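## Task

Every shelf spot has a lot number printed on the shelf edge directly beneath it, and several spots may carry the same number. Put one cardboard box from lot 418 and one from lot 414 onto the desk so that nothing of either box sticks out down over the desk's edge. Every other cardboard box must stay on the shelf it started on. If no box of a lot exists in the storeroom, ignore that lot. The desk must stay roughly where it is. The robot must not tip over or finish leaning, or the task fails.

## Robot and tools

Robot: a Hello Robot Stretch 3 with a single arm. It has a two-wheeled base (0.33 m long, 0.34 m wide, rounded back) that pivots about the point between its drive wheels, 0.05 m behind the front edge. A lift rides up a mast, and a telescoping arm reaches out to the robot's RIGHT side. To carry the gripper forward or back, drive the base; it cannot slide sideways. With the arm pulled in and the wrist folded, turning sweeps a 0.28 m radius circle. An unfolded, level gripper reaches past that circle.

Frames: the base frame has its origin on the floor midway between the wheels, x forward, y left, z up, in metres. hand_pose is reported in this frame, at the point where closed fingertips meet; with wrist joints at zero its x axis is up, y points back along the arm toward the mast, z toward the rear. The odometry frame is the base frame at scene start; base_odometry counts wheel turns only, so slipping shows as travel. Headings are radians, left positive.

move: one action per call. Its arguments are a single set for the one robot. "base" holds exactly one key: {"translate_m": d} drives d metres straight, an offset from where the base last reported itself (forward positive, -3 to 3), or {"rotate_rad": d}, an offset turn in radians (left positive, -6.4 to 6.4). "joints" is a dict of absolute targets by name: lift_m 0 to 1.1 m; arm_m 0 to 0.52 m extension; wrist_yaw_rad -1.345 to 4.42 (0 along the arm, positive swings toward the front); wrist_pitch_rad -1.57 to 0.451 (0 level, negative tips fingers down); wrist_roll_rad -2.911 to 2.918 (0 fingers side by side); gripper_m -0.089 to 0.179 (larger is wider; the fingertip gap is about 0.007 m smaller when nearly shut, 0.025 m smaller wide open); head_pan_rad -3.953 to 1.73 (0 forward, positive left, -1.57 looks along the arm); head_tilt_rad -1.53 to 0.419 (negative down). Optional: "pace" ("default" or "max"); "speeds", a dict of top speeds per key in m/s or rad/s, replacing pace; "contact_limits" per key: arm_m, translate_m, rotate_rad take a motor_effort percent 1 to 100, lift_m takes {"down": n, "up": n}, a force percent above free motion (below about 12 may trip in free motion). Put a limit only alongside its own command. {"servos": "reboot"} alone revives servos that shut themselves off. "cameras" picks images (head_camera, nav_camera, wrist_camera, all); "blocking" false returns quickly while motion continues, and a later move overrides only the targets it names. A move with no action just reports state and images. Default top speeds: translate 0.12 m/s, rotate 0.76 rad/s, lift 0.11 m/s, arm 0.14 m/s; the base is slowed to 0.10 m/s and 0.63 rad/s unless lift is under 0.30, arm under 0.03 and wrist_yaw above 2.54. A move that runs too long ends with time_out.

wait {seconds 0 to 10, cameras}: lets time pass, returns early once running moves settle. stop {cameras}: brakes all running motions; braked joints report "stopped" and can keep pressing. zoom_image {camera, region [x0,y0,x1,y1] pixels, at most 504 by 504}: closer look at the latest image of a camera. finished_scene {scene}: ends the current scene for good; call nothing after it in that reply.

Cameras: head_camera and nav_camera ride the pannable, tiltable head; wrist_camera is on the gripper. head_camera images arrive rotated (turn a quarter clockwise to view upright); nav_camera needs a quarter counterclockwise. Calibration lines give intrinsics and T_world_to_cam from the base frame.

Results: joint_status and base_status show done, moving, off_target (resting short of target, possibly still pushing), contact_stop, time_out or torque_fault. The first result showing an unrequested stop cancels later move, wait and finished_scene calls in that reply. on_its_own lists what happened uncommanded (slack, holding, off). motor_effort is percent, positive toward larger values, peak in brackets; positive wheel effort pushes forward. lidar_m: 12 distances in 30 degree sectors, first straight ahead, counterclockwise; it sees only a plane 0.17 m above the floor (table legs, not tops). wrist_depth_mm and head_depth_mm: 7x7 grids of median depth, "-" for none. base_tilt in degrees (forward, right positive). turned_by_wheels vs turned_by_imu: trust the IMU when they disagree by over 0.15 rad.

Gripping: send gripper_m below the box width to hold; at least 0.05 above its width to release. Neither the reading nor done proves a grasp.

Cautions: before folding the wrist over the base (wrist_yaw_rad 3.0) or unfolding it, put lift_m between 0.32 and 0.95, wrist_pitch_rad -0.4, roll near 0; folded, the lift may go to 0.25. With yaw under -0.4 keep pitch at -0.5 or below. Pushing on something rigid with the gripper above about 0.45 m, or driving while holding or snagging something fixed, can tip the robot; if tilt appears, back off before opening the gripper. Wrist and head have no contact stop and can fault after hard pushing. Avoid drops, slams, hard shoves, letting go of moving items, and knocking shelves or the desk.

Each tool is called after "Emit:" in YAML: its name, and indented under it one key for each argument.

## Session

Emit:
move:
  cameras: ["all"]

Emit:
move:
  joints: {"head_pan_rad": -1.57, "head_tilt_rad": -0.15}
  cameras: ["head_camera","nav_camera"]

Emit:
move:
  joints: {"head_pan_rad": -3.14}
  cameras: ["nav_camera"]

Emit:
move:
  joints: {"head_pan_rad": 1.57}
  cameras: ["nav_camera"]

Scene clock: 0.00 s.
base_odometry: x=+0.000 y=+0.000 heading=+0.000
turned_by_wheels: +0.000
turned_by_imu: +0.000
base_tilt: forward=-0.3 right=-1.3
lidar_m: 0.73 0.73 0.85 1.53 2.20 1.28 0.93 1.11 1.84 2.08 2.09 0.83
head_depth_mm: 802 792 784 776 768 761 757 / 774 765 758 751 744 737 730 / 748 740 734 728 721 715 708 / 728 719 711 705 699 694 686 / 702 695 689 684 679 672 667 / 681 673 667 664 658 652 648 / 661 655 652 644 640 634 631
base_status: not commanded
joint_positions: lift_m=+0.374 arm_m=+0.001 wrist_yaw_rad=+3.009 wrist_pitch_rad=-0.462 wrist_roll_rad=+0.000 gripper_m=+0.037 head_pan_rad=+0.000 head_tilt_rad=-0.003
joint_status: not commanded
measured_speeds: all 0
motor_effort: left_wheel=-0.4 right_wheel=+0.1 lift_m=+22.4 arm_m=-1.9 wrist_yaw_rad=-1.0 wrist_pitch_rad=+1.9 wrist_roll_rad=-0.1 gripper_m=+0.3 head_pan_rad=+1.2 head_tilt_rad=+6.7
hand_pose: x=+0.0076 y=+0.0712 z=+0.3774 quat_wxyz=(+0.207, +0.697, +0.116, +0.676) (m; base frame)
wrist_depth_mm: - 138 - - - 929 - / - 151 - - - - - / - 167 922 - - 937 - / 840 775 203 821 806 791 762 / 698 671 212 657 648 671 666 / 590 599 126 579 128 582 578 / 522 546 287 355 507 509 509
pictures: head_camera (sideways), nav_camera (sideways), wrist_camera
camera_calibration:
head_camera: T_world_to_cam=[[0.04926, -0.04629, -0.99771, 1.31416], [0.05599, 0.99748, -0.04352, 0.05601], [0.99721, -0.05372, 0.05173, -0.1179]] pos_world=[0.0497, -0.00136, 1.31969]
nav_camera: T_world_to_cam=[[-0.02335, 0.01705, 0.99958, -1.25828], [0.0097, -0.9998, 0.01728, 0.02757], [0.99968, 0.0101, 0.02318, -0.08313]] pos_world=[0.05346, 0.04985, 1.25921]
wrist_camera: T_world_to_cam=[[0.99496, -0.09652, -0.02705, 0.0162], [-0.08066, -0.61072, -0.78772, 0.37395], [0.05951, 0.78594, -0.61543, 0.34202]] pos_world=[-0.00631, -0.03886, 0.5055]

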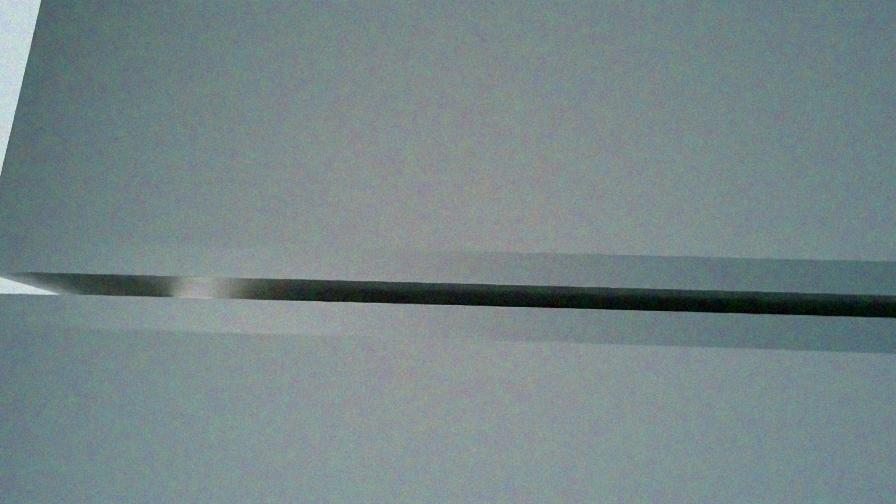

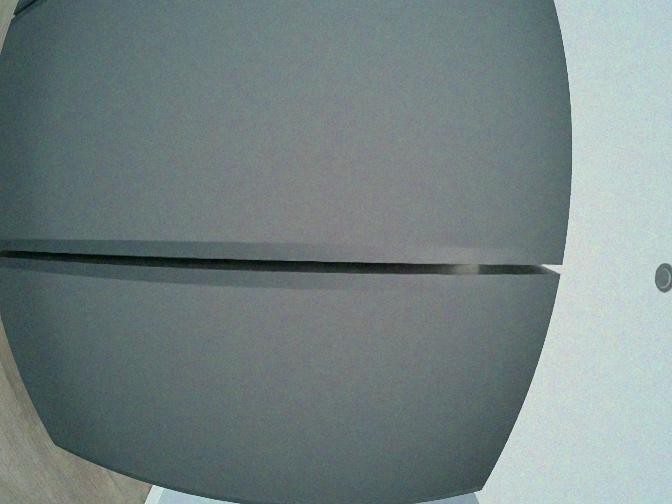

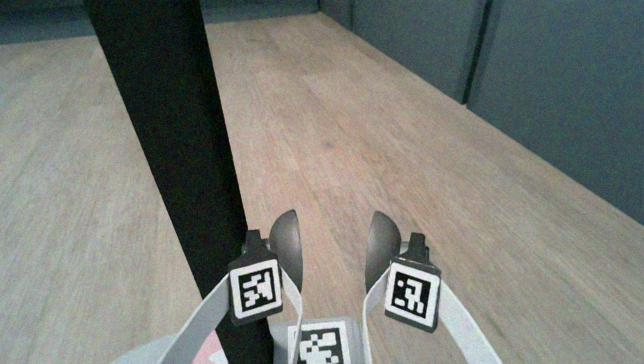

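Scene clock: 1.23 s.
move: done
base_odometry: x=+0.000 y=+0.000 heading=+0.000
turned_by_wheels: +0.000
turned_by_imu: +0.000
base_tilt: forward=-0.3 right=-1.2
lidar_m: 0.73 0.72 0.85 1.53 2.20 1.28 0.93 1.11 1.84 2.08 2.09 0.83
head_depth_mm: 2085 2274 2315 2341 2387 2387 1863 / 2091 2184 2232 2293 2341 2360 1857 / 2057 2087 2167 2210 2236 2295 1839 / 1990 2046 2084 2134 2167 2194 1843 / 1926 1977 2002 2055 2100 2133 1834 / 1873 1913 1953 1986 2013 2071 1816 / 1811 1855 1887 1927 1968 1992 1801
base_status: not commanded
joint_positions: lift_m=+0.374 arm_m=+0.001 wrist_yaw_rad=+3.009 wrist_pitch_rad=-0.462 wrist_roll_rad=+0.000 gripper_m=+0.037 head_pan_rad=-1.607 head_tilt_rad=-0.149
joint_status: all done
measured_speeds: all 0
motor_effort: left_wheel=-0.6(0.7) right_wheel=+0.3(1.1) lift_m=+23.5(23.8) arm_m=-3.6(3.8) wrist_yaw_rad=-1.0(1.1) wrist_pitch_rad=+1.9(2.1) wrist_roll_rad=-0.2(0.3) gripper_m=+0.0(0.8) head_pan_rad=+3.0(5.3) head_tilt_rad=-3.1(8.6)
hand_pose: x=+0.0076 y=+0.0712 z=+0.3774 quat_wxyz=(+0.207, +0.697, +0.116, +0.676)
wrist_depth_mm: - 138 - - - 924 - / - 151 - - - - - / - 167 925 - - 947 - / 832 769 203 807 804 800 762 / 698 675 211 656 652 661 661 / 600 601 126 573 129 577 580 / 523 544 289 354 502 513 511
pictures: head_camera (sideways), nav_camera (sideways)
head_camera: T_world_to_cam=[[-0.04279, 0.09789, -0.99428, 1.31008], [0.99506, -0.08503, -0.0512, 0.06021], [-0.08956, -0.99156, -0.09377, 0.07812]] pos_world=[0.00315, -0.04566, 1.31299]
nav_camera: T_world_to_cam=[[0.01267, -0.12272, 0.99236, -1.24885], [-0.99959, 0.02393, 0.01572, 0.03584], [-0.02568, -0.99215, -0.12237, 0.11263]] pos_world=[0.05454, -0.04237, 1.25253]

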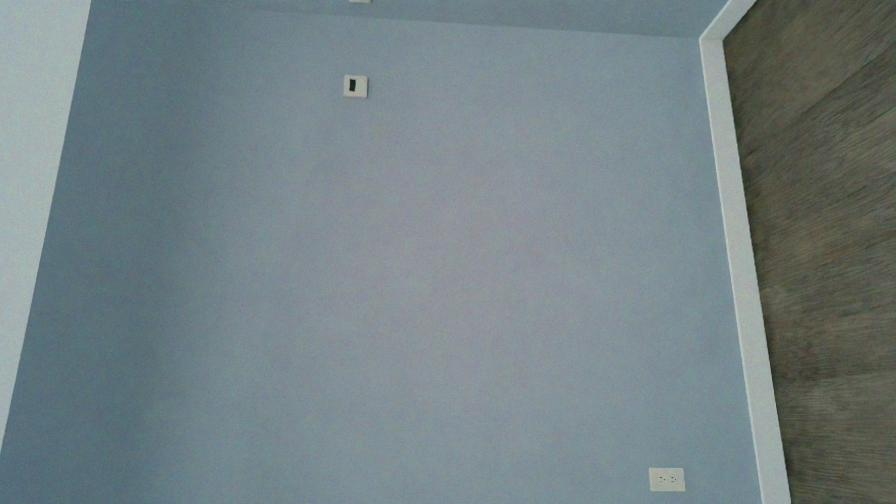

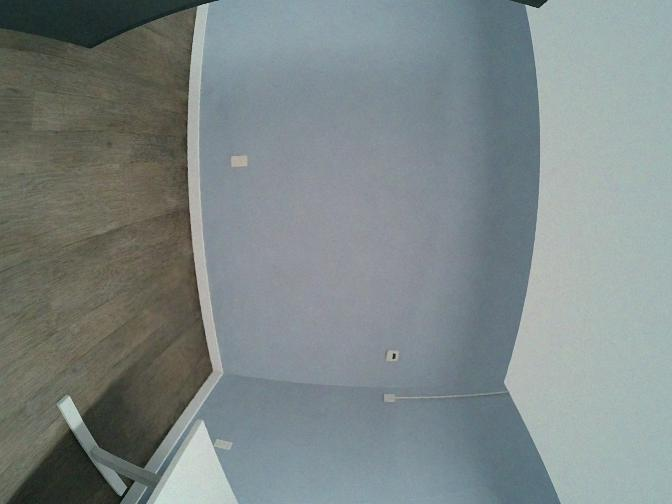

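Scene clock: 3.53 s.
move: done
base_odometry: x=+0.000 y=+0.000 heading=+0.000
turned_by_wheels: +0.000
turned_by_imu: +0.000
base_tilt: forward=-0.3 right=-1.2
lidar_m: 0.72 0.73 0.85 1.53 2.20 1.28 0.93 1.11 1.83 2.08 2.08 0.83
head_depth_mm: 1630 1662 1690 1717 1768 1195 1726 / 1566 1597 1646 1691 1720 1187 1287 / 1534 1560 1589 1637 1662 1178 956 / 1483 1519 1553 1575 1601 1167 908 / 1446 1471 1505 1530 1561 1164 869 / 1406 1430 1450 1493 1522 1160 864 / 1368 1389 1406 1437 1469 1150 828
base_status: not commanded
joint_positions: lift_m=+0.374 arm_m=+0.001 wrist_yaw_rad=+3.009 wrist_pitch_rad=-0.462 wrist_roll_rad=+0.000 gripper_m=+0.037 head_pan_rad=-3.148 head_tilt_rad=-0.150
joint_status: all done
measured_speeds: translate_m=+0.000 rotate_rad=+0.000 lift_m=+0.000 arm_m=+0.000 wrist_yaw_rad=+0.000 wrist_pitch_rad=+0.000 wrist_roll_rad=+0.000 head_pan_rad=+0.024 head_tilt_rad=+0.000
motor_effort: left_wheel=-0.5(1.0) right_wheel=+0.3(1.2) lift_m=+23.0(24.0) arm_m=-6.4(6.4) wrist_yaw_rad=+0.5(2.1) wrist_pitch_rad=+1.8(2.0) wrist_roll_rad=-0.1(0.3) gripper_m=+0.9(0.9) head_pan_rad=+3.9(5.2) head_tilt_rad=-2.6(3.2)
hand_pose: x=+0.0076 y=+0.0712 z=+0.3774 quat_wxyz=(+0.207, +0.697, +0.116, +0.676)
wrist_depth_mm: - 138 - - - 946 - / - 150 - - - - - / - 167 925 - - 923 - / 843 756 203 831 797 800 768 / 705 673 212 665 654 668 661 / 602 593 126 572 128 582 581 / 526 534 286 355 505 514 512
pictures: nav_camera (sideways)
nav_camera: T_world_to_cam=[[-0.12339, -0.01628, 0.99223, -1.24788], [-0.00568, 0.99986, 0.0157, 0.02974], [-0.99234, -0.0037, -0.12347, 0.11999]] pos_world=[-0.03474, -0.04962, 1.25253]

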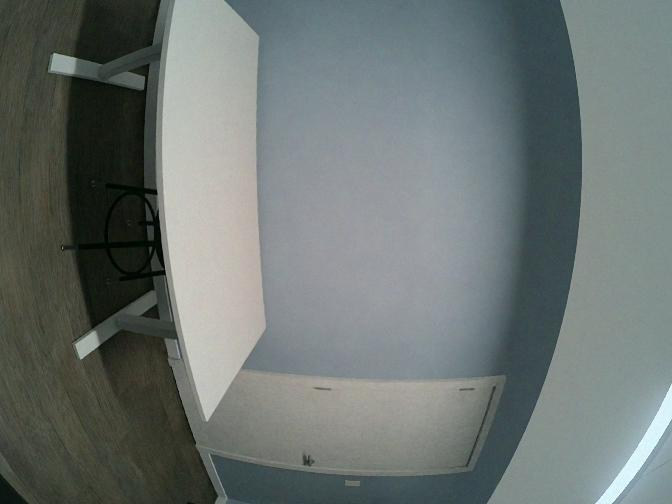

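Scene clock: 7.03 s.
move: done
base_odometry: x=+0.000 y=+0.000 heading=+0.000
turned_by_wheels: +0.000
turned_by_imu: +0.000
base_tilt: forward=-0.3 right=-1.3
lidar_m: 0.73 0.73 0.85 1.52 2.20 1.28 0.93 1.11 1.84 2.08 2.09 0.83
head_depth_mm: 1896 1210 1209 1212 1199 1210 1201 / - 1497 1495 1485 1489 1485 1479 / - 2239 1951 1954 1939 1931 1766 / - 2559 2577 2512 2544 2343 1832 / - 2467 2543 2587 2613 2402 1819 / - 2436 2481 2509 2511 2377 1816 / - 2231 2084 2087 2268 2175 1805
base_status: not commanded
joint_positions: lift_m=+0.374 arm_m=+0.001 wrist_yaw_rad=+3.009 wrist_pitch_rad=-0.462 wrist_roll_rad=+0.000 gripper_m=+0.037 head_pan_rad=+1.578 head_tilt_rad=-0.150
joint_status: all done
measured_speeds: translate_m=+0.000 rotate_rad=+0.000 lift_m=+0.000 arm_m=+0.000 wrist_yaw_rad=+0.000 wrist_pitch_rad=+0.000 wrist_roll_rad=+0.000 head_pan_rad=-0.024 head_tilt_rad=+0.000
motor_effort: left_wheel=-0.2(0.8) right_wheel=-0.1(1.1) lift_m=+23.3(24.2) arm_m=-9.6(10.2) wrist_yaw_rad=+0.2(1.6) wrist_pitch_rad=+1.9(2.1) wrist_roll_rad=+0.0(0.3) gripper_m=+0.1(1.1) head_pan_rad=-3.3(7.3) head_tilt_rad=-1.9(3.2)
hand_pose: x=+0.0076 y=+0.0712 z=+0.3774 quat_wxyz=(+0.207, +0.697, +0.116, +0.676)
wrist_depth_mm: - 138 - - - 915 - / - 150 - - - - - / - 167 935 - - 952 - / 837 762 203 817 815 791 768 / 688 669 211 660 661 667 665 / 596 599 126 570 129 581 573 / 528 534 288 354 505 513 506
pictures: nav_camera (sideways)
nav_camera: T_world_to_cam=[[-0.01802, 0.12325, 0.99221, -1.24852], [0.99968, 0.01968, 0.01571, 0.02361], [-0.01759, 0.99218, -0.12357, 0.11414]] pos_world=[-0.0441, 0.04017, 1.25252]

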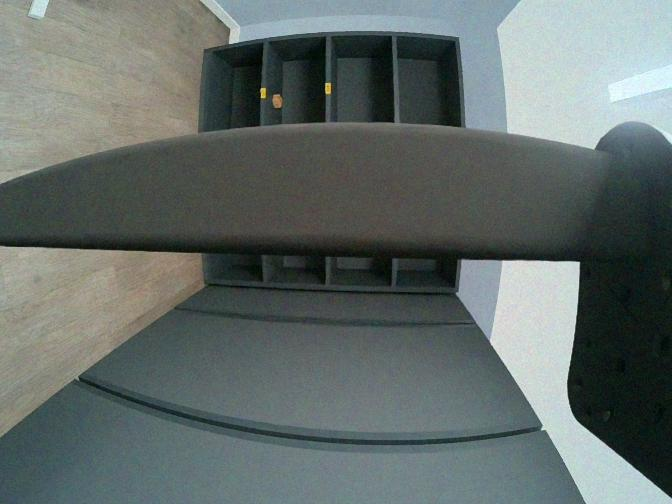

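Emit:
move:
  base: {"rotate_rad": 0.235}
  joints: {"head_pan_rad": 1.3, "head_tilt_rad": -0.2}
  cameras: ["all"]

Emit:
move:
  joints: {"head_pan_rad": 1.7, "head_tilt_rad": -0.2}
  cameras: ["head_camera"]

Emit:
move:
  joints: {"head_pan_rad": -0.8, "head_tilt_rad": -0.3}
  cameras: ["nav_camera"]

Scene clock: 38.43 s.
move: done
base_odometry: x=+0.000 y=+0.000 heading=+0.235
turned_by_wheels: +0.235
turned_by_imu: +0.231
base_tilt: forward=-0.3 right=-1.2
lidar_m: 0.72 0.75 1.03 2.20 2.19 1.27 0.92 1.25 2.17 2.08 1.03 0.75
head_depth_mm: 1101 1107 1111 1111 1116 1130 1138 / 2091 1332 1339 1345 1361 1372 1376 / 2369 1690 1708 1712 1735 1745 1649 / 2391 2390 2166 2271 2300 2206 1715 / 2396 2456 2532 2646 2683 2311 1708 / 2371 2403 2462 2523 2576 2246 1684 / 2318 2314 2333 2433 2495 2180 1691
base_status: done
joint_positions: lift_m=+0.374 arm_m=+0.001 wrist_yaw_rad=+3.009 wrist_pitch_rad=-0.462 wrist_roll_rad=+0.000 gripper_m=+0.037 head_pan_rad=+1.291 head_tilt_rad=-0.201
joint_status: all done
measured_speeds: all 0
motor_effort: left_wheel=-8.7(12.7) right_wheel=+9.5(12.1) lift_m=+23.4(24.5) arm_m=-11.6(13.0) wrist_yaw_rad=-0.6(1.6) wrist_pitch_rad=+1.9(2.0) wrist_roll_rad=-0.1(0.3) gripper_m=+0.3(0.9) head_pan_rad=+2.1(4.8) head_tilt_rad=-2.2(4.1)
hand_pose: x=+0.0076 y=+0.0712 z=+0.3774 quat_wxyz=(+0.207, +0.697, +0.116, +0.676)
wrist_depth_mm: - 139 - - - - 790 / - 151 - - - - - / - 167 929 - - 993 928 / 833 766 204 820 810 806 788 / 693 674 212 660 661 678 662 / 607 599 126 569 129 579 577 / 529 538 288 357 505 509 511
pictures: head_camera (sideways), nav_camera (sideways), wrist_camera
head_camera: T_world_to_cam=[[0.0036, -0.1549, -0.98792, 1.30139], [-0.94588, 0.32005, -0.05363, 0.0752], [0.32449, 0.93465, -0.14537, 0.14275]] pos_world=[0.02013, 0.0441, 1.31046]
nav_camera: T_world_to_cam=[[0.03157, 0.1717, 0.98464, -1.23886], [0.96446, -0.26378, 0.01508, 0.0247], [0.26232, 0.94918, -0.17392, 0.17803]] pos_world=[-0.03142, 0.05023, 1.25042]
wrist_camera: T_world_to_cam=[[0.99496, -0.09652, -0.02705, 0.0162], [-0.08066, -0.61072, -0.78772, 0.37395], [0.05951, 0.78594, -0.61543, 0.34202]] pos_world=[-0.00631, -0.03886, 0.5055]

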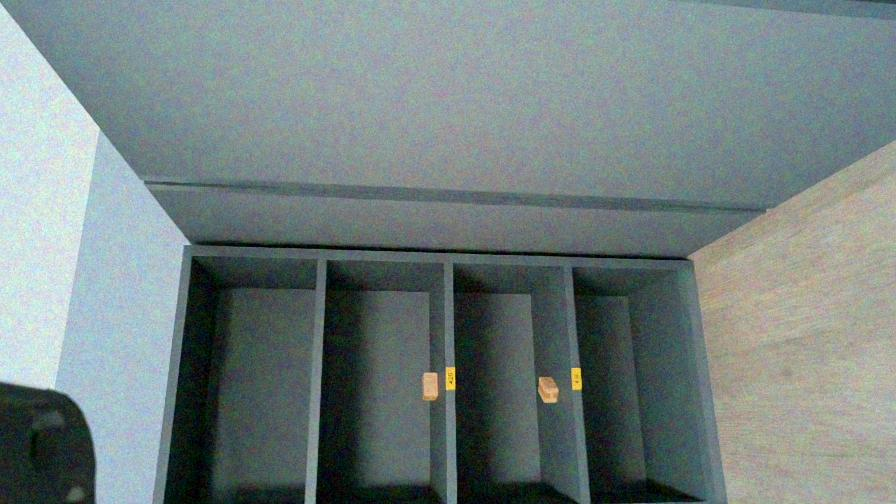

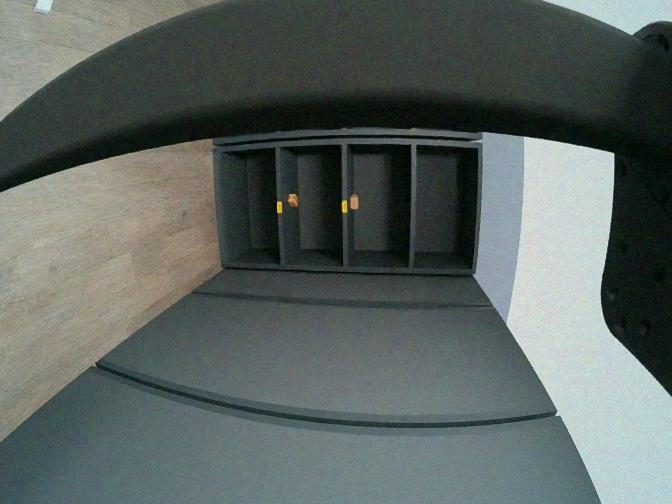

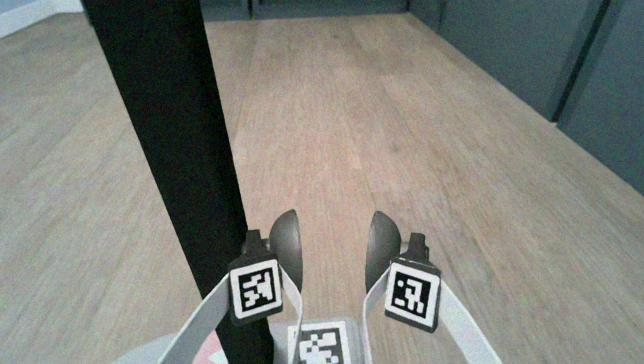

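Scene clock: 39.27 s.
move: done
base_odometry: x=+0.000 y=+0.000 heading=+0.235
turned_by_wheels: +0.000
turned_by_imu: +0.000
base_tilt: forward=-0.3 right=-1.2
lidar_m: 0.72 0.75 1.03 2.20 2.19 1.26 0.92 1.24 2.16 2.08 1.03 0.75
head_depth_mm: - 2357 2463 2490 2409 2220 1738 / - 2368 2456 2520 2593 2266 1732 / - 2442 2512 2561 2621 2255 1724 / - 2452 2292 2595 2411 2281 1720 / - 2482 2584 2615 2708 2331 1711 / - 2542 2572 2673 2722 2303 1697 / - 2519 2481 2580 2621 - -
base_status: not commanded
joint_positions: lift_m=+0.374 arm_m=+0.001 wrist_yaw_rad=+3.009 wrist_pitch_rad=-0.462 wrist_roll_rad=+0.000 gripper_m=+0.037 head_pan_rad=+1.708 head_tilt_rad=-0.201
joint_status: all done
measured_speeds: all 0
motor_effort: left_wheel=-8.5(8.9) right_wheel=+9.3(10.0) lift_m=+24.4(24.4) arm_m=-10.5(11.7) wrist_yaw_rad=+0.1(1.4) wrist_pitch_rad=+1.9(2.0) wrist_roll_rad=+0.0(0.4) gripper_m=+0.2(1.0) head_pan_rad=+1.8(5.6) head_tilt_rad=-0.9(4.3)
hand_pose: x=+0.0076 y=+0.0712 z=+0.3774 quat_wxyz=(+0.207, +0.697, +0.116, +0.676)
wrist_depth_mm: - 139 - - - - 795 / - 151 - - - - - / - 167 929 - - 975 920 / 833 778 204 822 806 793 789 / 688 672 213 658 654 674 667 / 600 601 126 572 129 579 581 / 526 541 288 354 503 508 508
pictures: head_camera (sideways)
head_camera: T_world_to_cam=[[0.06599, -0.14019, -0.98792, 1.30101], [-0.99449, -0.09011, -0.05364, 0.07558], [-0.0815, 0.98602, -0.14536, 0.14524]] pos_world=[0.00114, 0.04599, 1.31046]

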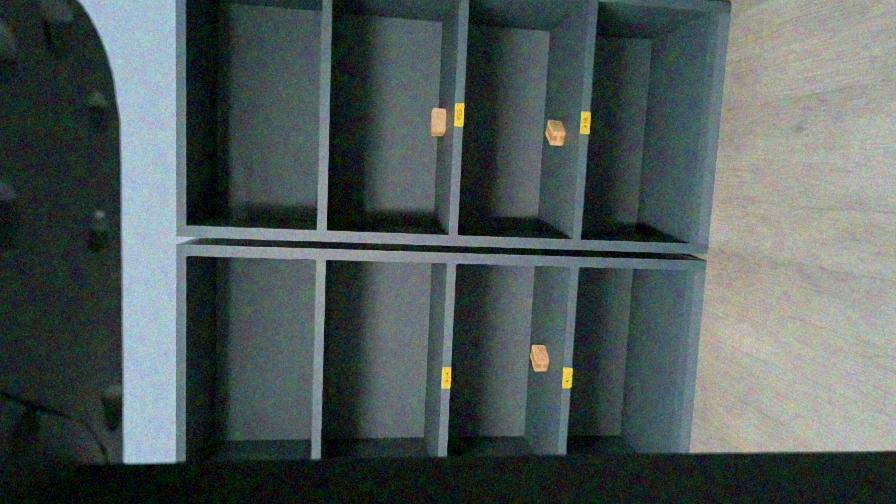

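Scene clock: 41.90 s.
move: done
base_odometry: x=+0.000 y=+0.000 heading=+0.235
turned_by_wheels: +0.000
turned_by_imu: +0.000
base_tilt: forward=-0.4 right=-1.3
lidar_m: 0.73 0.75 1.03 2.20 2.19 1.26 0.93 1.25 2.16 2.08 1.03 0.75
head_depth_mm: 1945 2005 2065 2149 2186 2043 1564 / 2063 2164 2247 2323 2409 2038 1557 / 1005 1071 1137 1216 1312 1781 1457 / 897 944 997 1063 1127 1201 1292 / 807 846 889 937 989 1052 1119 / 735 766 800 841 884 925 979 / 674 700 729 760 796 831 877
base_status: not commanded
joint_positions: lift_m=+0.374 arm_m=+0.001 wrist_yaw_rad=+3.009 wrist_pitch_rad=-0.462 wrist_roll_rad=+0.000 gripper_m=+0.037 head_pan_rad=-0.808 head_tilt_rad=-0.302
joint_status: all done
measured_speeds: translate_m=+0.000 rotate_rad=+0.000 lift_m=+0.000 arm_m=+0.000 wrist_yaw_rad=+0.000 wrist_pitch_rad=+0.000 wrist_roll_rad=+0.000 head_pan_rad=+0.024 head_tilt_rad=+0.000
motor_effort: left_wheel=-8.5(9.1) right_wheel=+9.6(10.2) lift_m=+23.9(24.6) arm_m=-8.0(10.8) wrist_yaw_rad=-0.7(1.7) wrist_pitch_rad=+2.0(2.1) wrist_roll_rad=-0.2(0.3) gripper_m=+0.5(1.0) head_pan_rad=+3.3(5.0) head_tilt_rad=-0.3(6.2)
hand_pose: x=+0.0076 y=+0.0712 z=+0.3774 quat_wxyz=(+0.207, +0.697, +0.116, +0.676)
wrist_depth_mm: - 138 - - - - 798 / - 150 - - - - - / - 167 913 - - 975 919 / 824 775 203 812 799 796 799 / 708 678 211 667 656 667 666 / 600 593 126 575 129 585 576 / 527 536 286 353 500 511 509
pictures: nav_camera (sideways)
nav_camera: T_world_to_cam=[[0.20033, -0.18504, 0.9621, -1.21042], [-0.71302, -0.70101, 0.01364, 0.0368], [0.67191, -0.68873, -0.27237, 0.30362]] pos_world=[0.06472, 0.01092, 1.24674]

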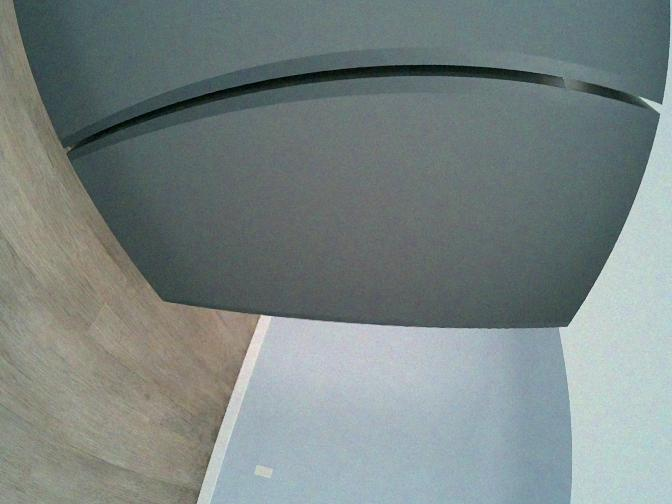

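Emit:
move:
  joints: {"head_pan_rad": 1.65, "head_tilt_rad": -0.2}
  cameras: ["head_camera"]

Emit:
zoom_image:
  camera: "head_camera"
  region: [400, 60, 640, 210]

Emit:
zoom_image:
  camera: "head_camera"
  region: [400, 300, 640, 450]

Scene clock: 51.03 s.
move: done
base_odometry: x=+0.000 y=+0.000 heading=+0.235
turned_by_wheels: +0.000
turned_by_imu: +0.000
base_tilt: forward=-0.3 right=-1.1
lidar_m: 0.72 0.75 1.03 2.19 2.19 1.26 0.92 1.25 2.16 2.08 1.03 0.75
head_depth_mm: 2376 2383 2323 2204 2215 2204 1750 / - 2429 2496 2580 2599 2260 1735 / - 2436 2514 2558 2617 2276 1739 / - 2431 2448 2557 2483 2271 1726 / - 2472 2548 2585 2571 2279 1709 / - 2499 2556 2624 2686 2307 1705 / - 2483 2560 2550 2622 2306 1707
base_status: not commanded
joint_positions: lift_m=+0.374 arm_m=+0.001 wrist_yaw_rad=+3.009 wrist_pitch_rad=-0.462 wrist_roll_rad=+0.000 gripper_m=+0.037 head_pan_rad=+1.658 head_tilt_rad=-0.198
joint_status: all done
measured_speeds: translate_m=+0.000 rotate_rad=+0.000 lift_m=+0.000 arm_m=+0.000 wrist_yaw_rad=+0.000 wrist_pitch_rad=+0.000 wrist_roll_rad=+0.000 head_pan_rad=-0.024 head_tilt_rad=+0.000
motor_effort: left_wheel=-8.8(9.0) right_wheel=+9.0(10.1) lift_m=+24.5(25.1) arm_m=-2.1(5.3) wrist_yaw_rad=-2.1(2.1) wrist_pitch_rad=+2.0(2.1) wrist_roll_rad=+0.1(0.3) gripper_m=+0.8(0.9) head_pan_rad=-3.0(6.1) head_tilt_rad=+3.0(9.6)
hand_pose: x=+0.0076 y=+0.0712 z=+0.3774 quat_wxyz=(+0.207, +0.697, +0.116, +0.676)
wrist_depth_mm: - 138 - - - - 788 / - 150 - - - - - / - 168 926 - - 974 930 / 827 770 204 815 818 803 785 / 694 675 212 671 659 671 657 / 602 599 126 571 128 575 581 / 528 540 289 353 502 515 510
pictures: head_camera (sideways)
head_camera: T_world_to_cam=[[0.05871, -0.14049, -0.98834, 1.30157], [-0.99774, -0.04051, -0.05351, 0.07535], [-0.03252, 0.98925, -0.14255, 0.1413]] pos_world=[0.00335, 0.04613, 1.31057]

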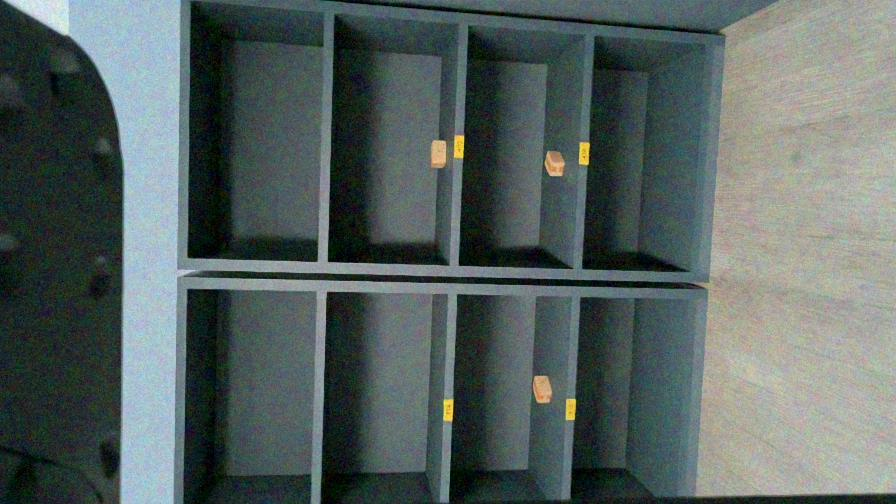

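Scaled by 2.100 from the camera's image (finer frame: 1280x720).

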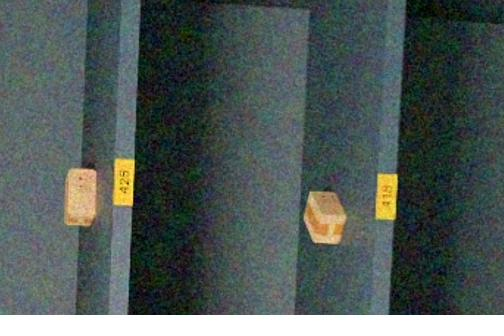

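Scaled by 2.100 from the camera's image (finer frame: 1280x720).

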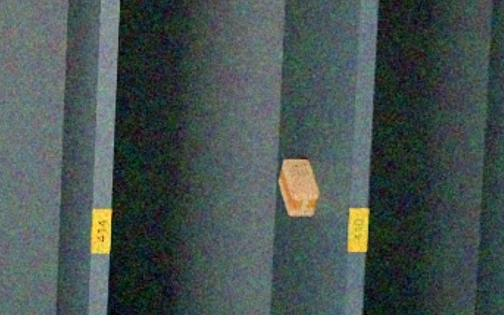

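Emit:
zoom_image:
  camera: "head_camera"
  region: [430, 125, 610, 180]

Emit:
zoom_image:
  camera: "head_camera"
  region: [430, 370, 610, 430]

Scaled by 2.800 from the camera's image (finer frame: 1280x720).

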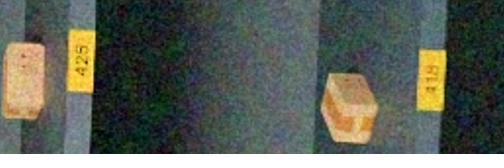

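Scaled by 2.800 from the camera's image (finer frame: 1280x720).

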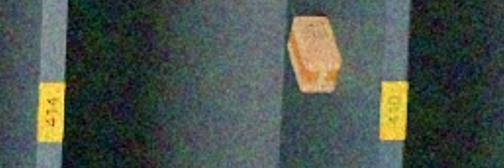

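Emit:
move:
  joints: {"lift_m": 0.28, "head_pan_rad": 0.4}
  pace: "max"

Emit:
move:
  base: {"rotate_rad": 1.571}
  pace: "max"

Emit:
move:
  base: {"translate_m": 1.5}
  joints: {"head_pan_rad": 0.3}
  pace: "max"
  cameras: ["head_camera"]

Emit:
move:
  joints: {"head_pan_rad": 0.15, "head_tilt_rad": -0.7}
  cameras: ["head_camera","nav_camera"]

Scene clock: 102.47 s.
move: done
base_odometry: x=+0.000 y=+0.000 heading=+0.235
turned_by_wheels: +0.000
turned_by_imu: +0.000
base_tilt: forward=-0.4 right=-1.3
lidar_m: 0.73 0.75 1.03 2.19 2.19 1.27 0.92 1.25 2.17 2.08 1.03 0.75
head_depth_mm: 603 618 632 647 663 681 698 / 625 641 657 672 691 709 729 / 652 668 685 701 725 742 763 / 679 694 715 733 756 778 803 / 706 726 747 769 794 813 842 / 738 762 784 806 833 860 888 / 775 799 818 847 875 908 938
base_status: not commanded
joint_positions: lift_m=+0.280 arm_m=+0.001 wrist_yaw_rad=+3.009 wrist_pitch_rad=-0.463 wrist_roll_rad=+0.000 gripper_m=+0.037 head_pan_rad=+0.392 head_tilt_rad=-0.200
joint_status: all done
measured_speeds: translate_m=+0.000 rotate_rad=+0.000 lift_m=+0.000 arm_m=+0.000 wrist_yaw_rad=+0.000 wrist_pitch_rad=+0.000 wrist_roll_rad=+0.000 head_pan_rad=+0.024 head_tilt_rad=+0.000
motor_effort: left_wheel=-8.1(9.0) right_wheel=+9.1(10.1) lift_m=+29.9(29.9) arm_m=+2.1(3.3) wrist_yaw_rad=-0.1(1.7) wrist_pitch_rad=+2.2(2.2) wrist_roll_rad=+0.1(0.3) gripper_m=+0.1(1.0) head_pan_rad=+3.7(5.5) head_tilt_rad=-3.3(3.5)
hand_pose: x=+0.0076 y=+0.0711 z=+0.2827 quat_wxyz=(+0.208, +0.697, +0.117, +0.676)
wrist_depth_mm: - 138 - - - - 795 / - 151 - - - - 870 / 847 167 727 809 801 786 793 / 677 625 203 660 652 649 650 / 566 562 211 534 535 545 546 / 484 296 126 285 129 474 465 / 264 267 247 257 399 418 412
pictures: none

Scene clock: 104.60 s.
move: done
base_odometry: x=+0.000 y=+0.000 heading=+1.805
turned_by_wheels: +1.571
turned_by_imu: +1.539
base_tilt: forward=-0.3 right=-1.3
lidar_m: 2.20 2.24 1.19 0.93 1.61 2.16 2.08 1.05 0.76 0.72 0.75 1.01
head_depth_mm: 2280 2294 2374 2427 2477 2225 1741 / 2354 2380 2481 2248 2228 2222 1724 / 2369 2478 2574 2619 2675 2312 1724 / 2403 2587 2664 2712 2790 2321 1705 / 2413 2705 2506 2654 2764 2311 1704 / 2339 2584 2642 2717 2798 2291 1701 / 2096 2162 2194 2236 2291 2231 1699
base_status: done
joint_positions: lift_m=+0.280 arm_m=+0.001 wrist_yaw_rad=+3.009 wrist_pitch_rad=-0.463 wrist_roll_rad=+0.000 gripper_m=+0.037 head_pan_rad=+0.400 head_tilt_rad=-0.200
joint_status: not commanded
measured_speeds: all 0
motor_effort: left_wheel=-7.2(14.5) right_wheel=+8.6(14.8) lift_m=+28.1(31.1) arm_m=-6.6(6.6) wrist_yaw_rad=+0.5(1.4) wrist_pitch_rad=+2.1(2.2) wrist_roll_rad=+0.3(0.3) gripper_m=+0.2(0.9) head_pan_rad=+2.6(4.0) head_tilt_rad=-2.1(3.1)
hand_pose: x=+0.0076 y=+0.0710 z=+0.2827 quat_wxyz=(+0.208, +0.697, +0.117, +0.676)
wrist_depth_mm: - 139 - - - - - / - 150 - - - - - / 857 167 743 814 802 791 801 / 670 635 203 657 647 650 637 / 573 562 212 538 528 545 539 / 487 296 126 286 129 472 470 / 263 268 247 258 399 412 415
pictures: none

Scene clock: 111.00 s.
move: done
base_odometry: x=-0.348 y=+1.459 heading=+1.805
turned_by_wheels: +0.000
turned_by_imu: +0.002
base_tilt: forward=-0.3 right=-1.1
lidar_m: 0.86 0.73 1.34 1.57 1.44 1.62 3.55 1.01 0.73 0.70 0.72 0.94
head_depth_mm: 977 994 1024 1055 942 1107 1041 / 1003 1020 1058 1084 934 1145 1033 / 1013 1031 1083 1115 923 1185 1032 / 671 657 731 785 785 822 919 / 653 671 693 714 738 756 777 / 1125 1153 1183 1229 894 1293 1015 / 1158 1187 1227 1261 962 1325 1012
base_status: done
joint_positions: lift_m=+0.280 arm_m=+0.001 wrist_yaw_rad=+3.009 wrist_pitch_rad=-0.463 wrist_roll_rad=+0.000 gripper_m=+0.037 head_pan_rad=+0.300 head_tilt_rad=-0.200
joint_status: all done
measured_speeds: all 0
motor_effort: left_wheel=+2.3(9.0) right_wheel=+2.7(17.4) lift_m=+26.5(28.4) arm_m=-10.9(13.4) wrist_yaw_rad=+0.8(1.9) wrist_pitch_rad=+2.1(2.2) wrist_roll_rad=-0.2(0.4) gripper_m=+0.0(1.1) head_pan_rad=-2.4(4.1) head_tilt_rad=-0.4(2.8)
hand_pose: x=+0.0076 y=+0.0711 z=+0.2827 quat_wxyz=(+0.208, +0.697, +0.117, +0.676)
wrist_depth_mm: - 139 - - - - - / - 151 - - - - - / 841 167 746 830 812 792 761 / 683 622 202 659 654 644 639 / 565 566 211 539 530 547 544 / 490 296 126 284 129 473 467 / 262 267 246 258 399 417 412
pictures: head_camera (sideways)
head_camera: T_world_to_cam=[[-0.12706, -0.0877, -0.98801, 1.30227], [-0.25022, 0.9667, -0.05363, 0.07094], [0.95982, 0.2404, -0.14477, 0.13813]] pos_world=[0.05064, 0.01242, 1.31046]

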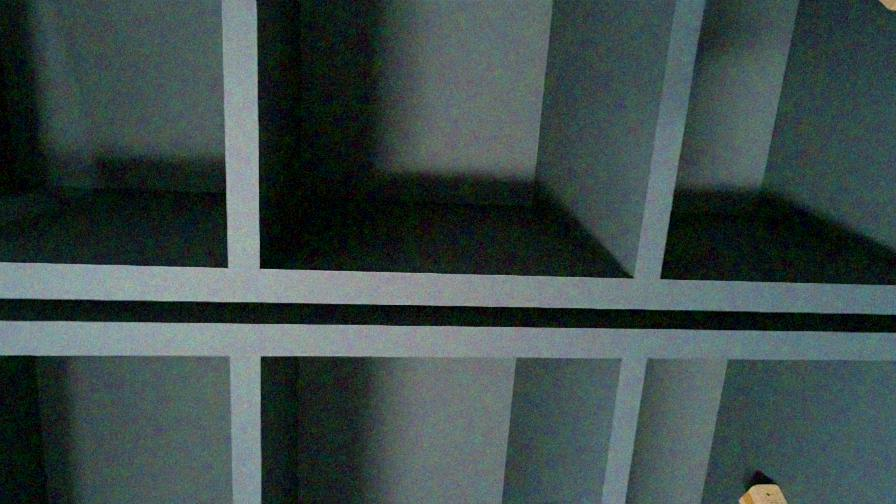

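Scene clock: 111.87 s.
move: done
base_odometry: x=-0.348 y=+1.459 heading=+1.805
turned_by_wheels: +0.000
turned_by_imu: +0.000
base_tilt: forward=-0.3 right=-1.1
lidar_m: 0.86 0.73 1.34 1.57 1.44 1.63 3.55 1.01 0.72 0.69 0.72 0.94
head_depth_mm: 920 974 770 1247 1051 1299 1182 / 927 993 761 1249 1048 1303 1175 / 940 1002 797 1234 1067 1294 1172 / 952 1013 789 1228 1063 1288 1165 / 793 838 791 1082 1061 1281 1161 / 590 664 748 866 1046 1289 1154 / 597 796 778 1196 1420 1313 1144
base_status: not commanded
joint_positions: lift_m=+0.280 arm_m=+0.001 wrist_yaw_rad=+3.009 wrist_pitch_rad=-0.463 wrist_roll_rad=+0.000 gripper_m=+0.037 head_pan_rad=+0.145 head_tilt_rad=-0.713
joint_status: all done
measured_speeds: all 0
motor_effort: left_wheel=+2.6(3.1) right_wheel=+2.3(3.3) lift_m=+28.0(28.3) arm_m=-10.9(11.4) wrist_yaw_rad=+0.1(2.1) wrist_pitch_rad=+2.1(2.2) wrist_roll_rad=+0.0(0.3) gripper_m=+0.4(0.9) head_pan_rad=-1.2(4.6) head_tilt_rad=-3.3(7.7)
hand_pose: x=+0.0076 y=+0.0711 z=+0.2827 quat_wxyz=(+0.208, +0.697, +0.117, +0.676)
wrist_depth_mm: - 139 - - - - - / - 151 - - - - - / 838 167 753 821 806 806 754 / 679 625 204 659 654 647 636 / 562 567 212 539 529 548 547 / 487 297 126 286 129 474 469 / 261 268 247 258 401 417 414
pictures: head_camera (sideways), nav_camera (sideways)
head_camera: T_world_to_cam=[[-0.59949, -0.13437, -0.78902, 1.04558], [-0.13023, 0.98905, -0.06949, 0.09088], [0.78971, 0.06109, -0.61043, 0.74513]] pos_world=[0.05022, 0.00509, 1.28614]
nav_camera: T_world_to_cam=[[0.62444, 0.10839, 0.77351, -0.96707], [0.16295, -0.98661, 0.0067, 0.04047], [0.76388, 0.12186, -0.63374, 0.77328]] pos_world=[0.00659, 0.05052, 1.23783]

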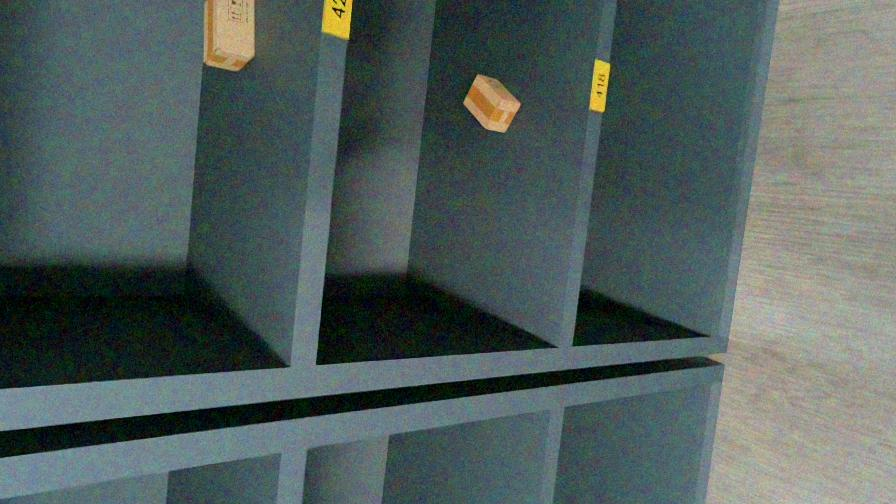

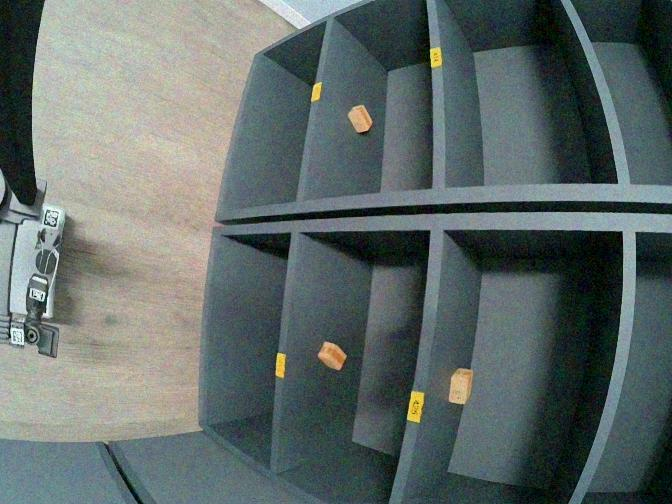

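Emit:
move:
  base: {"rotate_rad": 1.6}
  joints: {"head_pan_rad": -1.57, "head_tilt_rad": -0.6}
  pace: "max"

Emit:
move:
  base: {"translate_m": -0.2}
  joints: {"lift_m": 0.6, "wrist_pitch_rad": -0.4}
  pace: "max"

Emit:
move:
  joints: {"wrist_yaw_rad": 0.0, "gripper_m": 0.179}
  pace: "max"
  cameras: ["all"]

Scene clock: 134.27 s.
move: done
base_odometry: x=-0.348 y=+1.459 heading=-2.878
turned_by_wheels: +1.600
turned_by_imu: +1.568
base_tilt: forward=-0.2 right=-1.2
lidar_m: 1.57 1.44 1.62 3.54 1.00 0.72 0.69 0.72 0.95 0.84 0.73 1.34
head_depth_mm: 952 1047 938 1304 1114 1382 1222 / 951 1044 906 1303 1106 1369 1213 / 947 1041 901 1295 1098 1358 1206 / 946 1038 894 1276 1093 1353 1205 / 942 1038 882 1263 1084 1339 1191 / 918 996 829 1046 1008 1115 1181 / 629 638 702 777 879 1067 1178
base_status: done
joint_positions: lift_m=+0.280 arm_m=+0.001 wrist_yaw_rad=+3.009 wrist_pitch_rad=-0.463 wrist_roll_rad=+0.000 gripper_m=+0.037 head_pan_rad=-1.578 head_tilt_rad=-0.597
joint_status: all done
measured_speeds: translate_m=+0.000 rotate_rad=+0.000 lift_m=+0.000 arm_m=+0.000 wrist_yaw_rad=+0.000 wrist_pitch_rad=+0.000 wrist_roll_rad=+0.000 head_pan_rad=+0.024 head_tilt_rad=+0.000
motor_effort: left_wheel=-5.4(15.2) right_wheel=+6.2(14.3) lift_m=+26.4(31.2) arm_m=-12.5(13.7) wrist_yaw_rad=+0.0(1.5) wrist_pitch_rad=+2.1(2.2) wrist_roll_rad=-0.2(0.3) gripper_m=+0.8(0.9) head_pan_rad=+3.8(4.4) head_tilt_rad=-0.7(6.2)
hand_pose: x=+0.0076 y=+0.0711 z=+0.2827 quat_wxyz=(+0.208, +0.697, +0.117, +0.676)
wrist_depth_mm: - 138 - - - - - / - 151 - - - - 963 / 837 168 751 809 808 801 791 / 684 629 202 653 650 650 635 / 565 569 213 536 530 542 540 / 490 295 126 285 129 473 472 / 263 266 247 257 400 415 415
pictures: none

Scene clock: 137.20 s.
move: done
base_odometry: x=-0.155 y=+1.511 heading=-2.878
turned_by_wheels: +0.000
turned_by_imu: +0.000
base_tilt: forward=-0.2 right=-1.3
lidar_m: 1.77 1.60 2.46 2.03 0.72 0.52 0.50 0.52 0.70 1.15 0.81 1.51
head_depth_mm: 950 1034 932 1122 1050 1101 1194 / 947 1046 912 1286 1105 1332 1213 / 947 1041 896 1282 1096 1348 1210 / 948 1040 878 1276 1087 1346 1203 / 946 1044 871 1271 1077 1344 1200 / 950 1036 858 1278 1075 1325 1199 / 939 1037 849 1240 1060 1257 1188
base_status: done
joint_positions: lift_m=+0.600 arm_m=+0.001 wrist_yaw_rad=+3.009 wrist_pitch_rad=-0.419 wrist_roll_rad=+0.000 gripper_m=+0.037 head_pan_rad=-1.570 head_tilt_rad=-0.600
joint_status: all done
measured_speeds: all 0
motor_effort: left_wheel=-0.5(13.4) right_wheel=-3.9(13.1) lift_m=+27.7(34.7) arm_m=-10.8(13.4) wrist_yaw_rad=-0.4(1.4) wrist_pitch_rad=+3.0(5.8) wrist_roll_rad=-0.2(0.3) gripper_m=+0.6(1.1) head_pan_rad=+3.5(4.1) head_tilt_rad=-5.2(5.8)
hand_pose: x=+0.0083 y=+0.0768 z=+0.6124 quat_wxyz=(+0.193, +0.699, +0.101, +0.681)
wrist_depth_mm: 671 137 - - - - - / - 149 - - - - - / - 163 - - - - - / - 183 207 - - - - / - 968 203 - - - - / - 892 129 856 128 883 875 / - 784 266 767 750 758 758
pictures: none

Scene clock: 139.17 s.
move: done
base_odometry: x=-0.155 y=+1.511 heading=-2.878
turned_by_wheels: +0.000
turned_by_imu: +0.000
base_tilt: forward=-0.3 right=-1.3
lidar_m: 1.76 1.60 2.47 2.03 0.72 0.52 0.50 0.51 0.70 1.16 0.82 1.51
head_depth_mm: 955 1037 924 1123 1053 1106 1188 / 952 1047 911 1292 1099 1335 1215 / 945 1045 903 1282 1100 1357 1211 / 944 1042 878 1276 1084 1344 1204 / 945 1040 871 1278 1078 1333 1198 / 944 1034 858 1268 1073 1331 1193 / 943 1031 846 1234 1068 1255 1189
base_status: not commanded
joint_positions: lift_m=+0.600 arm_m=+0.001 wrist_yaw_rad=+0.003 wrist_pitch_rad=-0.419 wrist_roll_rad=+0.000 gripper_m=+0.179 head_pan_rad=-1.570 head_tilt_rad=-0.600
joint_status: all done
measured_speeds: all 0
motor_effort: left_wheel=-1.0(1.1) right_wheel=-3.7(4.5) lift_m=+23.7(28.0) arm_m=-9.5(10.8) wrist_yaw_rad=-3.4(7.0) wrist_pitch_rad=+3.0(3.2) wrist_roll_rad=+0.1(0.3) gripper_m=+0.3(83.5) head_pan_rad=+3.2(4.2) head_tilt_rad=-5.4(6.3)
hand_pose: x=-0.0208 y=-0.3698 z=+0.6124 quat_wxyz=(+0.692, +0.148, -0.691, -0.146)
wrist_depth_mm: - - - - - - - / - - - - - - 575 / - - - - - - - / - - - - - - - / 647 142 - - - 894 - / - 126 - - - - - / 736 757 762 765 747 738 105
pictures: head_camera (sideways), nav_camera (sideways), wrist_camera
head_camera: T_world_to_cam=[[-0.0467, 0.51997, -0.85291, 1.12544], [0.9975, -0.02104, -0.06744, 0.08129], [-0.05301, -0.85393, -0.51768, 0.6296]] pos_world=[0.00484, -0.04585, 1.29131]
nav_camera: T_world_to_cam=[[0.01746, -0.54258, 0.83982, -1.04979], [-0.99979, -0.01855, 0.00881, 0.04485], [0.01079, -0.8398, -0.54279, 0.65958]] pos_world=[0.05606, -0.01485, 1.23925]
wrist_camera: T_world_to_cam=[[-0.99888, -0.03992, -0.02548, -0.01334], [-0.0025, 0.5818, -0.81333, 0.74578], [0.04729, -0.81235, -0.58125, 0.2227]] pos_world=[-0.02199, -0.25352, 0.73567]

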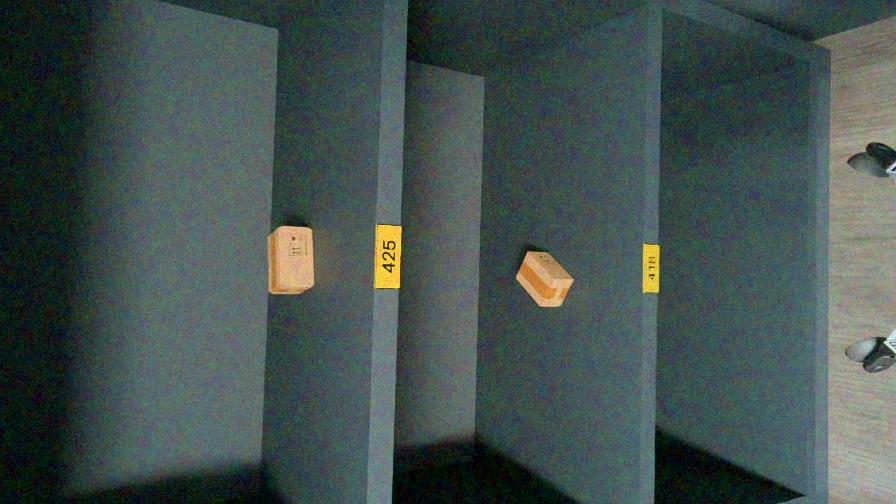

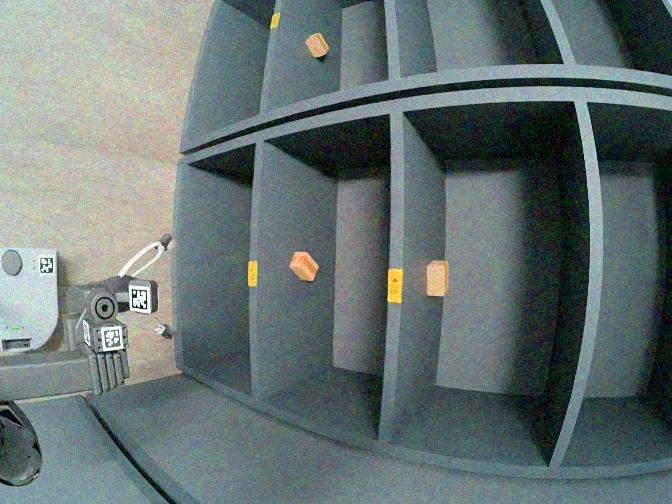

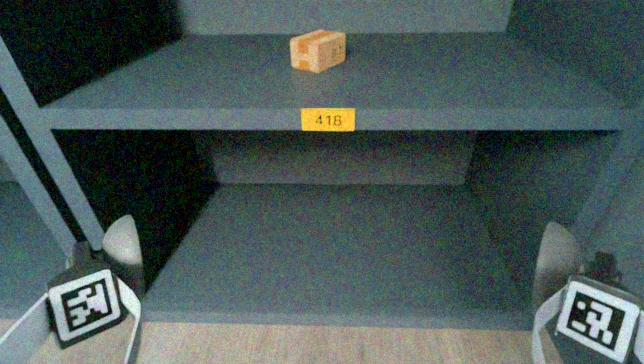

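Emit:
move:
  base: {"translate_m": 0.083}
  joints: {"lift_m": 0.535, "wrist_pitch_rad": -0.3, "wrist_yaw_rad": -0.25}

Emit:
move:
  joints: {"arm_m": 0.4}
  cameras: ["wrist_camera", "head_camera"]

Scene clock: 185.63 s.
move: done
base_odometry: x=-0.235 y=+1.489 heading=-2.878
turned_by_wheels: +0.000
turned_by_imu: +0.000
base_tilt: forward=-0.2 right=-1.1
lidar_m: 1.69 1.53 2.39 2.36 0.84 0.60 0.58 0.60 0.82 1.16 0.78 1.44
head_depth_mm: 952 1041 928 1267 1111 1296 1214 / 949 1045 910 1293 1104 1363 1220 / 951 1043 893 1276 1103 1352 1211 / 949 1040 885 1277 1092 1346 1208 / 946 1036 877 1279 1081 1346 1200 / 945 1033 859 1273 1069 1334 1195 / 922 979 847 1008 997 1072 1183
base_status: done
joint_positions: lift_m=+0.535 arm_m=+0.001 wrist_yaw_rad=-0.247 wrist_pitch_rad=-0.321 wrist_roll_rad=+0.000 gripper_m=+0.179 head_pan_rad=-1.570 head_tilt_rad=-0.600
joint_status: all done
measured_speeds: all 0
motor_effort: left_wheel=+5.7(10.5) right_wheel=+5.0(9.1) lift_m=+23.1(26.2) arm_m=-5.9(7.9) wrist_yaw_rad=-3.6(6.2) wrist_pitch_rad=+3.5(5.5) wrist_roll_rad=+0.0(0.4) gripper_m=+0.9(1.2) head_pan_rad=+3.6(3.8) head_tilt_rad=-5.1(6.3)
hand_pose: x=-0.0791 y=-0.3739 z=+0.5700 quat_wxyz=(+0.679, +0.026, -0.706, -0.198)
wrist_depth_mm: - - - - 897 - - / - - 592 - - - - / - - - - - - - / - - - - - - - / - 147 - - - - - / - 126 - - - 784 - / - - - 724 737 729 105
pictures: none

Scene clock: 189.77 s.
move: done
base_odometry: x=-0.235 y=+1.489 heading=-2.878
turned_by_wheels: +0.000
turned_by_imu: +0.000
base_tilt: forward=-0.3 right=-1.3
lidar_m: 1.68 1.53 2.39 2.37 0.84 0.60 0.58 0.60 0.81 1.16 0.78 1.44
head_depth_mm: 953 1044 925 1256 1105 1294 1214 / 951 1046 910 1291 1099 1362 1211 / 948 1043 893 1276 1094 685 574 / 945 1042 879 1276 1084 730 1208 / 944 1040 874 1276 1079 1336 1204 / 942 1032 858 1272 1073 1333 1197 / 920 976 847 1007 995 1070 1183
base_status: not commanded
joint_positions: lift_m=+0.535 arm_m=+0.400 wrist_yaw_rad=-0.247 wrist_pitch_rad=-0.321 wrist_roll_rad=+0.000 gripper_m=+0.179 head_pan_rad=-1.570 head_tilt_rad=-0.600
joint_status: all done
measured_speeds: all 0
motor_effort: left_wheel=+5.4(6.0) right_wheel=+5.2(6.4) lift_m=+25.5(25.9) arm_m=+13.8(15.9) wrist_yaw_rad=-2.6(4.6) wrist_pitch_rad=+3.4(3.5) wrist_roll_rad=+0.0(0.3) gripper_m=+0.7(1.1) head_pan_rad=+3.0(3.8) head_tilt_rad=-4.7(5.9)
hand_pose: x=-0.0791 y=-0.7734 z=+0.5700 quat_wxyz=(+0.679, +0.026, -0.706, -0.198)
wrist_depth_mm: - - - - - 534 - / - - - - - - - / - - 256 278 - - - / 298 295 265 277 288 286 285 / 235 223 232 231 231 228 227 / 123 179 193 192 191 190 190 / 156 160 164 164 163 159 107
pictures: head_camera (sideways), wrist_camera
head_camera: T_world_to_cam=[[-0.04674, 0.52016, -0.85279, 1.12529], [0.9975, -0.021, -0.06748, 0.08135], [-0.05301, -0.85381, -0.51787, 0.62985]] pos_world=[0.00484, -0.04585, 1.29131]
wrist_camera: T_world_to_cam=[[-0.97823, 0.20639, -0.02182, 0.10134], [0.1215, 0.48425, -0.86645, 0.91059], [-0.16826, -0.85024, -0.49878, -0.22036]] pos_world=[-0.04858, -0.64923, 0.68128]

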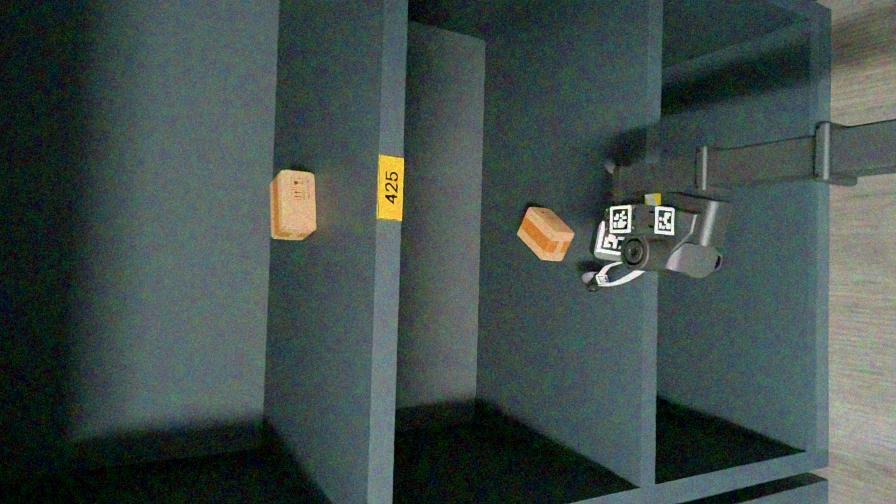

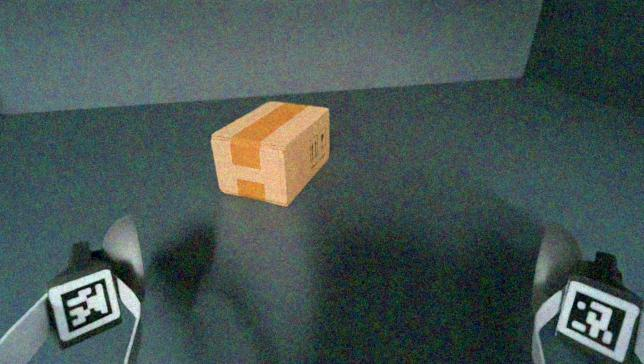

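Emit:
move:
  base: {"translate_m": 0.016}
  joints: {"arm_m": 0.515}
  contact_limits: {"arm_m": 40}
  cameras: ["wrist_camera"]

Scene clock: 202.77 s.
move: done
base_odometry: x=-0.251 y=+1.485 heading=-2.878
turned_by_wheels: +0.000
turned_by_imu: +0.000
base_tilt: forward=-0.4 right=-1.1
lidar_m: 1.67 1.52 1.68 2.42 0.86 0.62 0.60 0.62 0.84 1.16 0.77 1.43
head_depth_mm: 949 1045 926 1279 1108 1292 1215 / 946 1038 913 1290 1101 1363 1213 / 946 1042 887 1276 1025 706 1152 / 946 1040 884 1274 827 1342 1204 / 942 1037 871 1276 1076 1338 1199 / 944 1036 858 1248 1066 1299 1194 / 916 930 823 956 971 1074 1187
base_status: done
joint_positions: lift_m=+0.535 arm_m=+0.515 wrist_yaw_rad=-0.247 wrist_pitch_rad=-0.321 wrist_roll_rad=+0.000 gripper_m=+0.179 head_pan_rad=-1.570 head_tilt_rad=-0.600
joint_status: all done
measured_speeds: all 0
motor_effort: left_wheel=+4.8(9.4) right_wheel=+4.5(9.7) lift_m=+27.5(28.4) arm_m=+12.5(15.3) wrist_yaw_rad=-4.3(4.8) wrist_pitch_rad=+3.4(3.5) wrist_roll_rad=+0.0(0.3) gripper_m=+0.3(1.0) head_pan_rad=+3.2(3.6) head_tilt_rad=-4.2(5.0)
contact_limits: arm_m 40 (drawing in: default 31, maximum 55; extending or still: default 40, maximum 69)
hand_pose: x=-0.0791 y=-0.8884 z=+0.5701 quat_wxyz=(+0.679, +0.026, -0.706, -0.198)
wrist_depth_mm: 325 337 - - - - 448 / 335 - - - - - 474 / - - - - - - - / 295 295 291 190 274 287 284 / 235 224 215 157 221 228 228 / 123 180 180 155 191 190 189 / 156 160 164 163 163 163 107
wrist_camera: T_world_to_cam=[[-0.97821, 0.20647, -0.02178, 0.12511], [0.12148, 0.48417, -0.8665, 0.96625], [-0.16837, -0.85027, -0.4987, -0.31822]] pos_world=[-0.04858, -0.76423, 0.68128]

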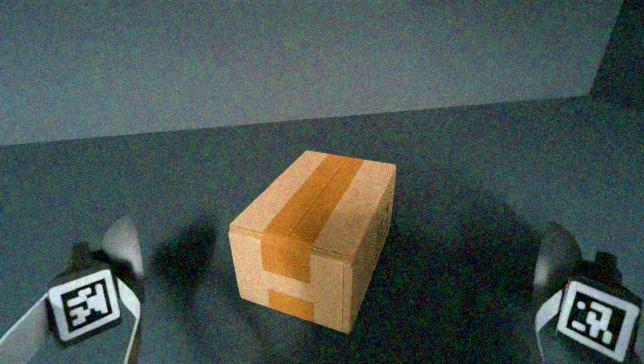

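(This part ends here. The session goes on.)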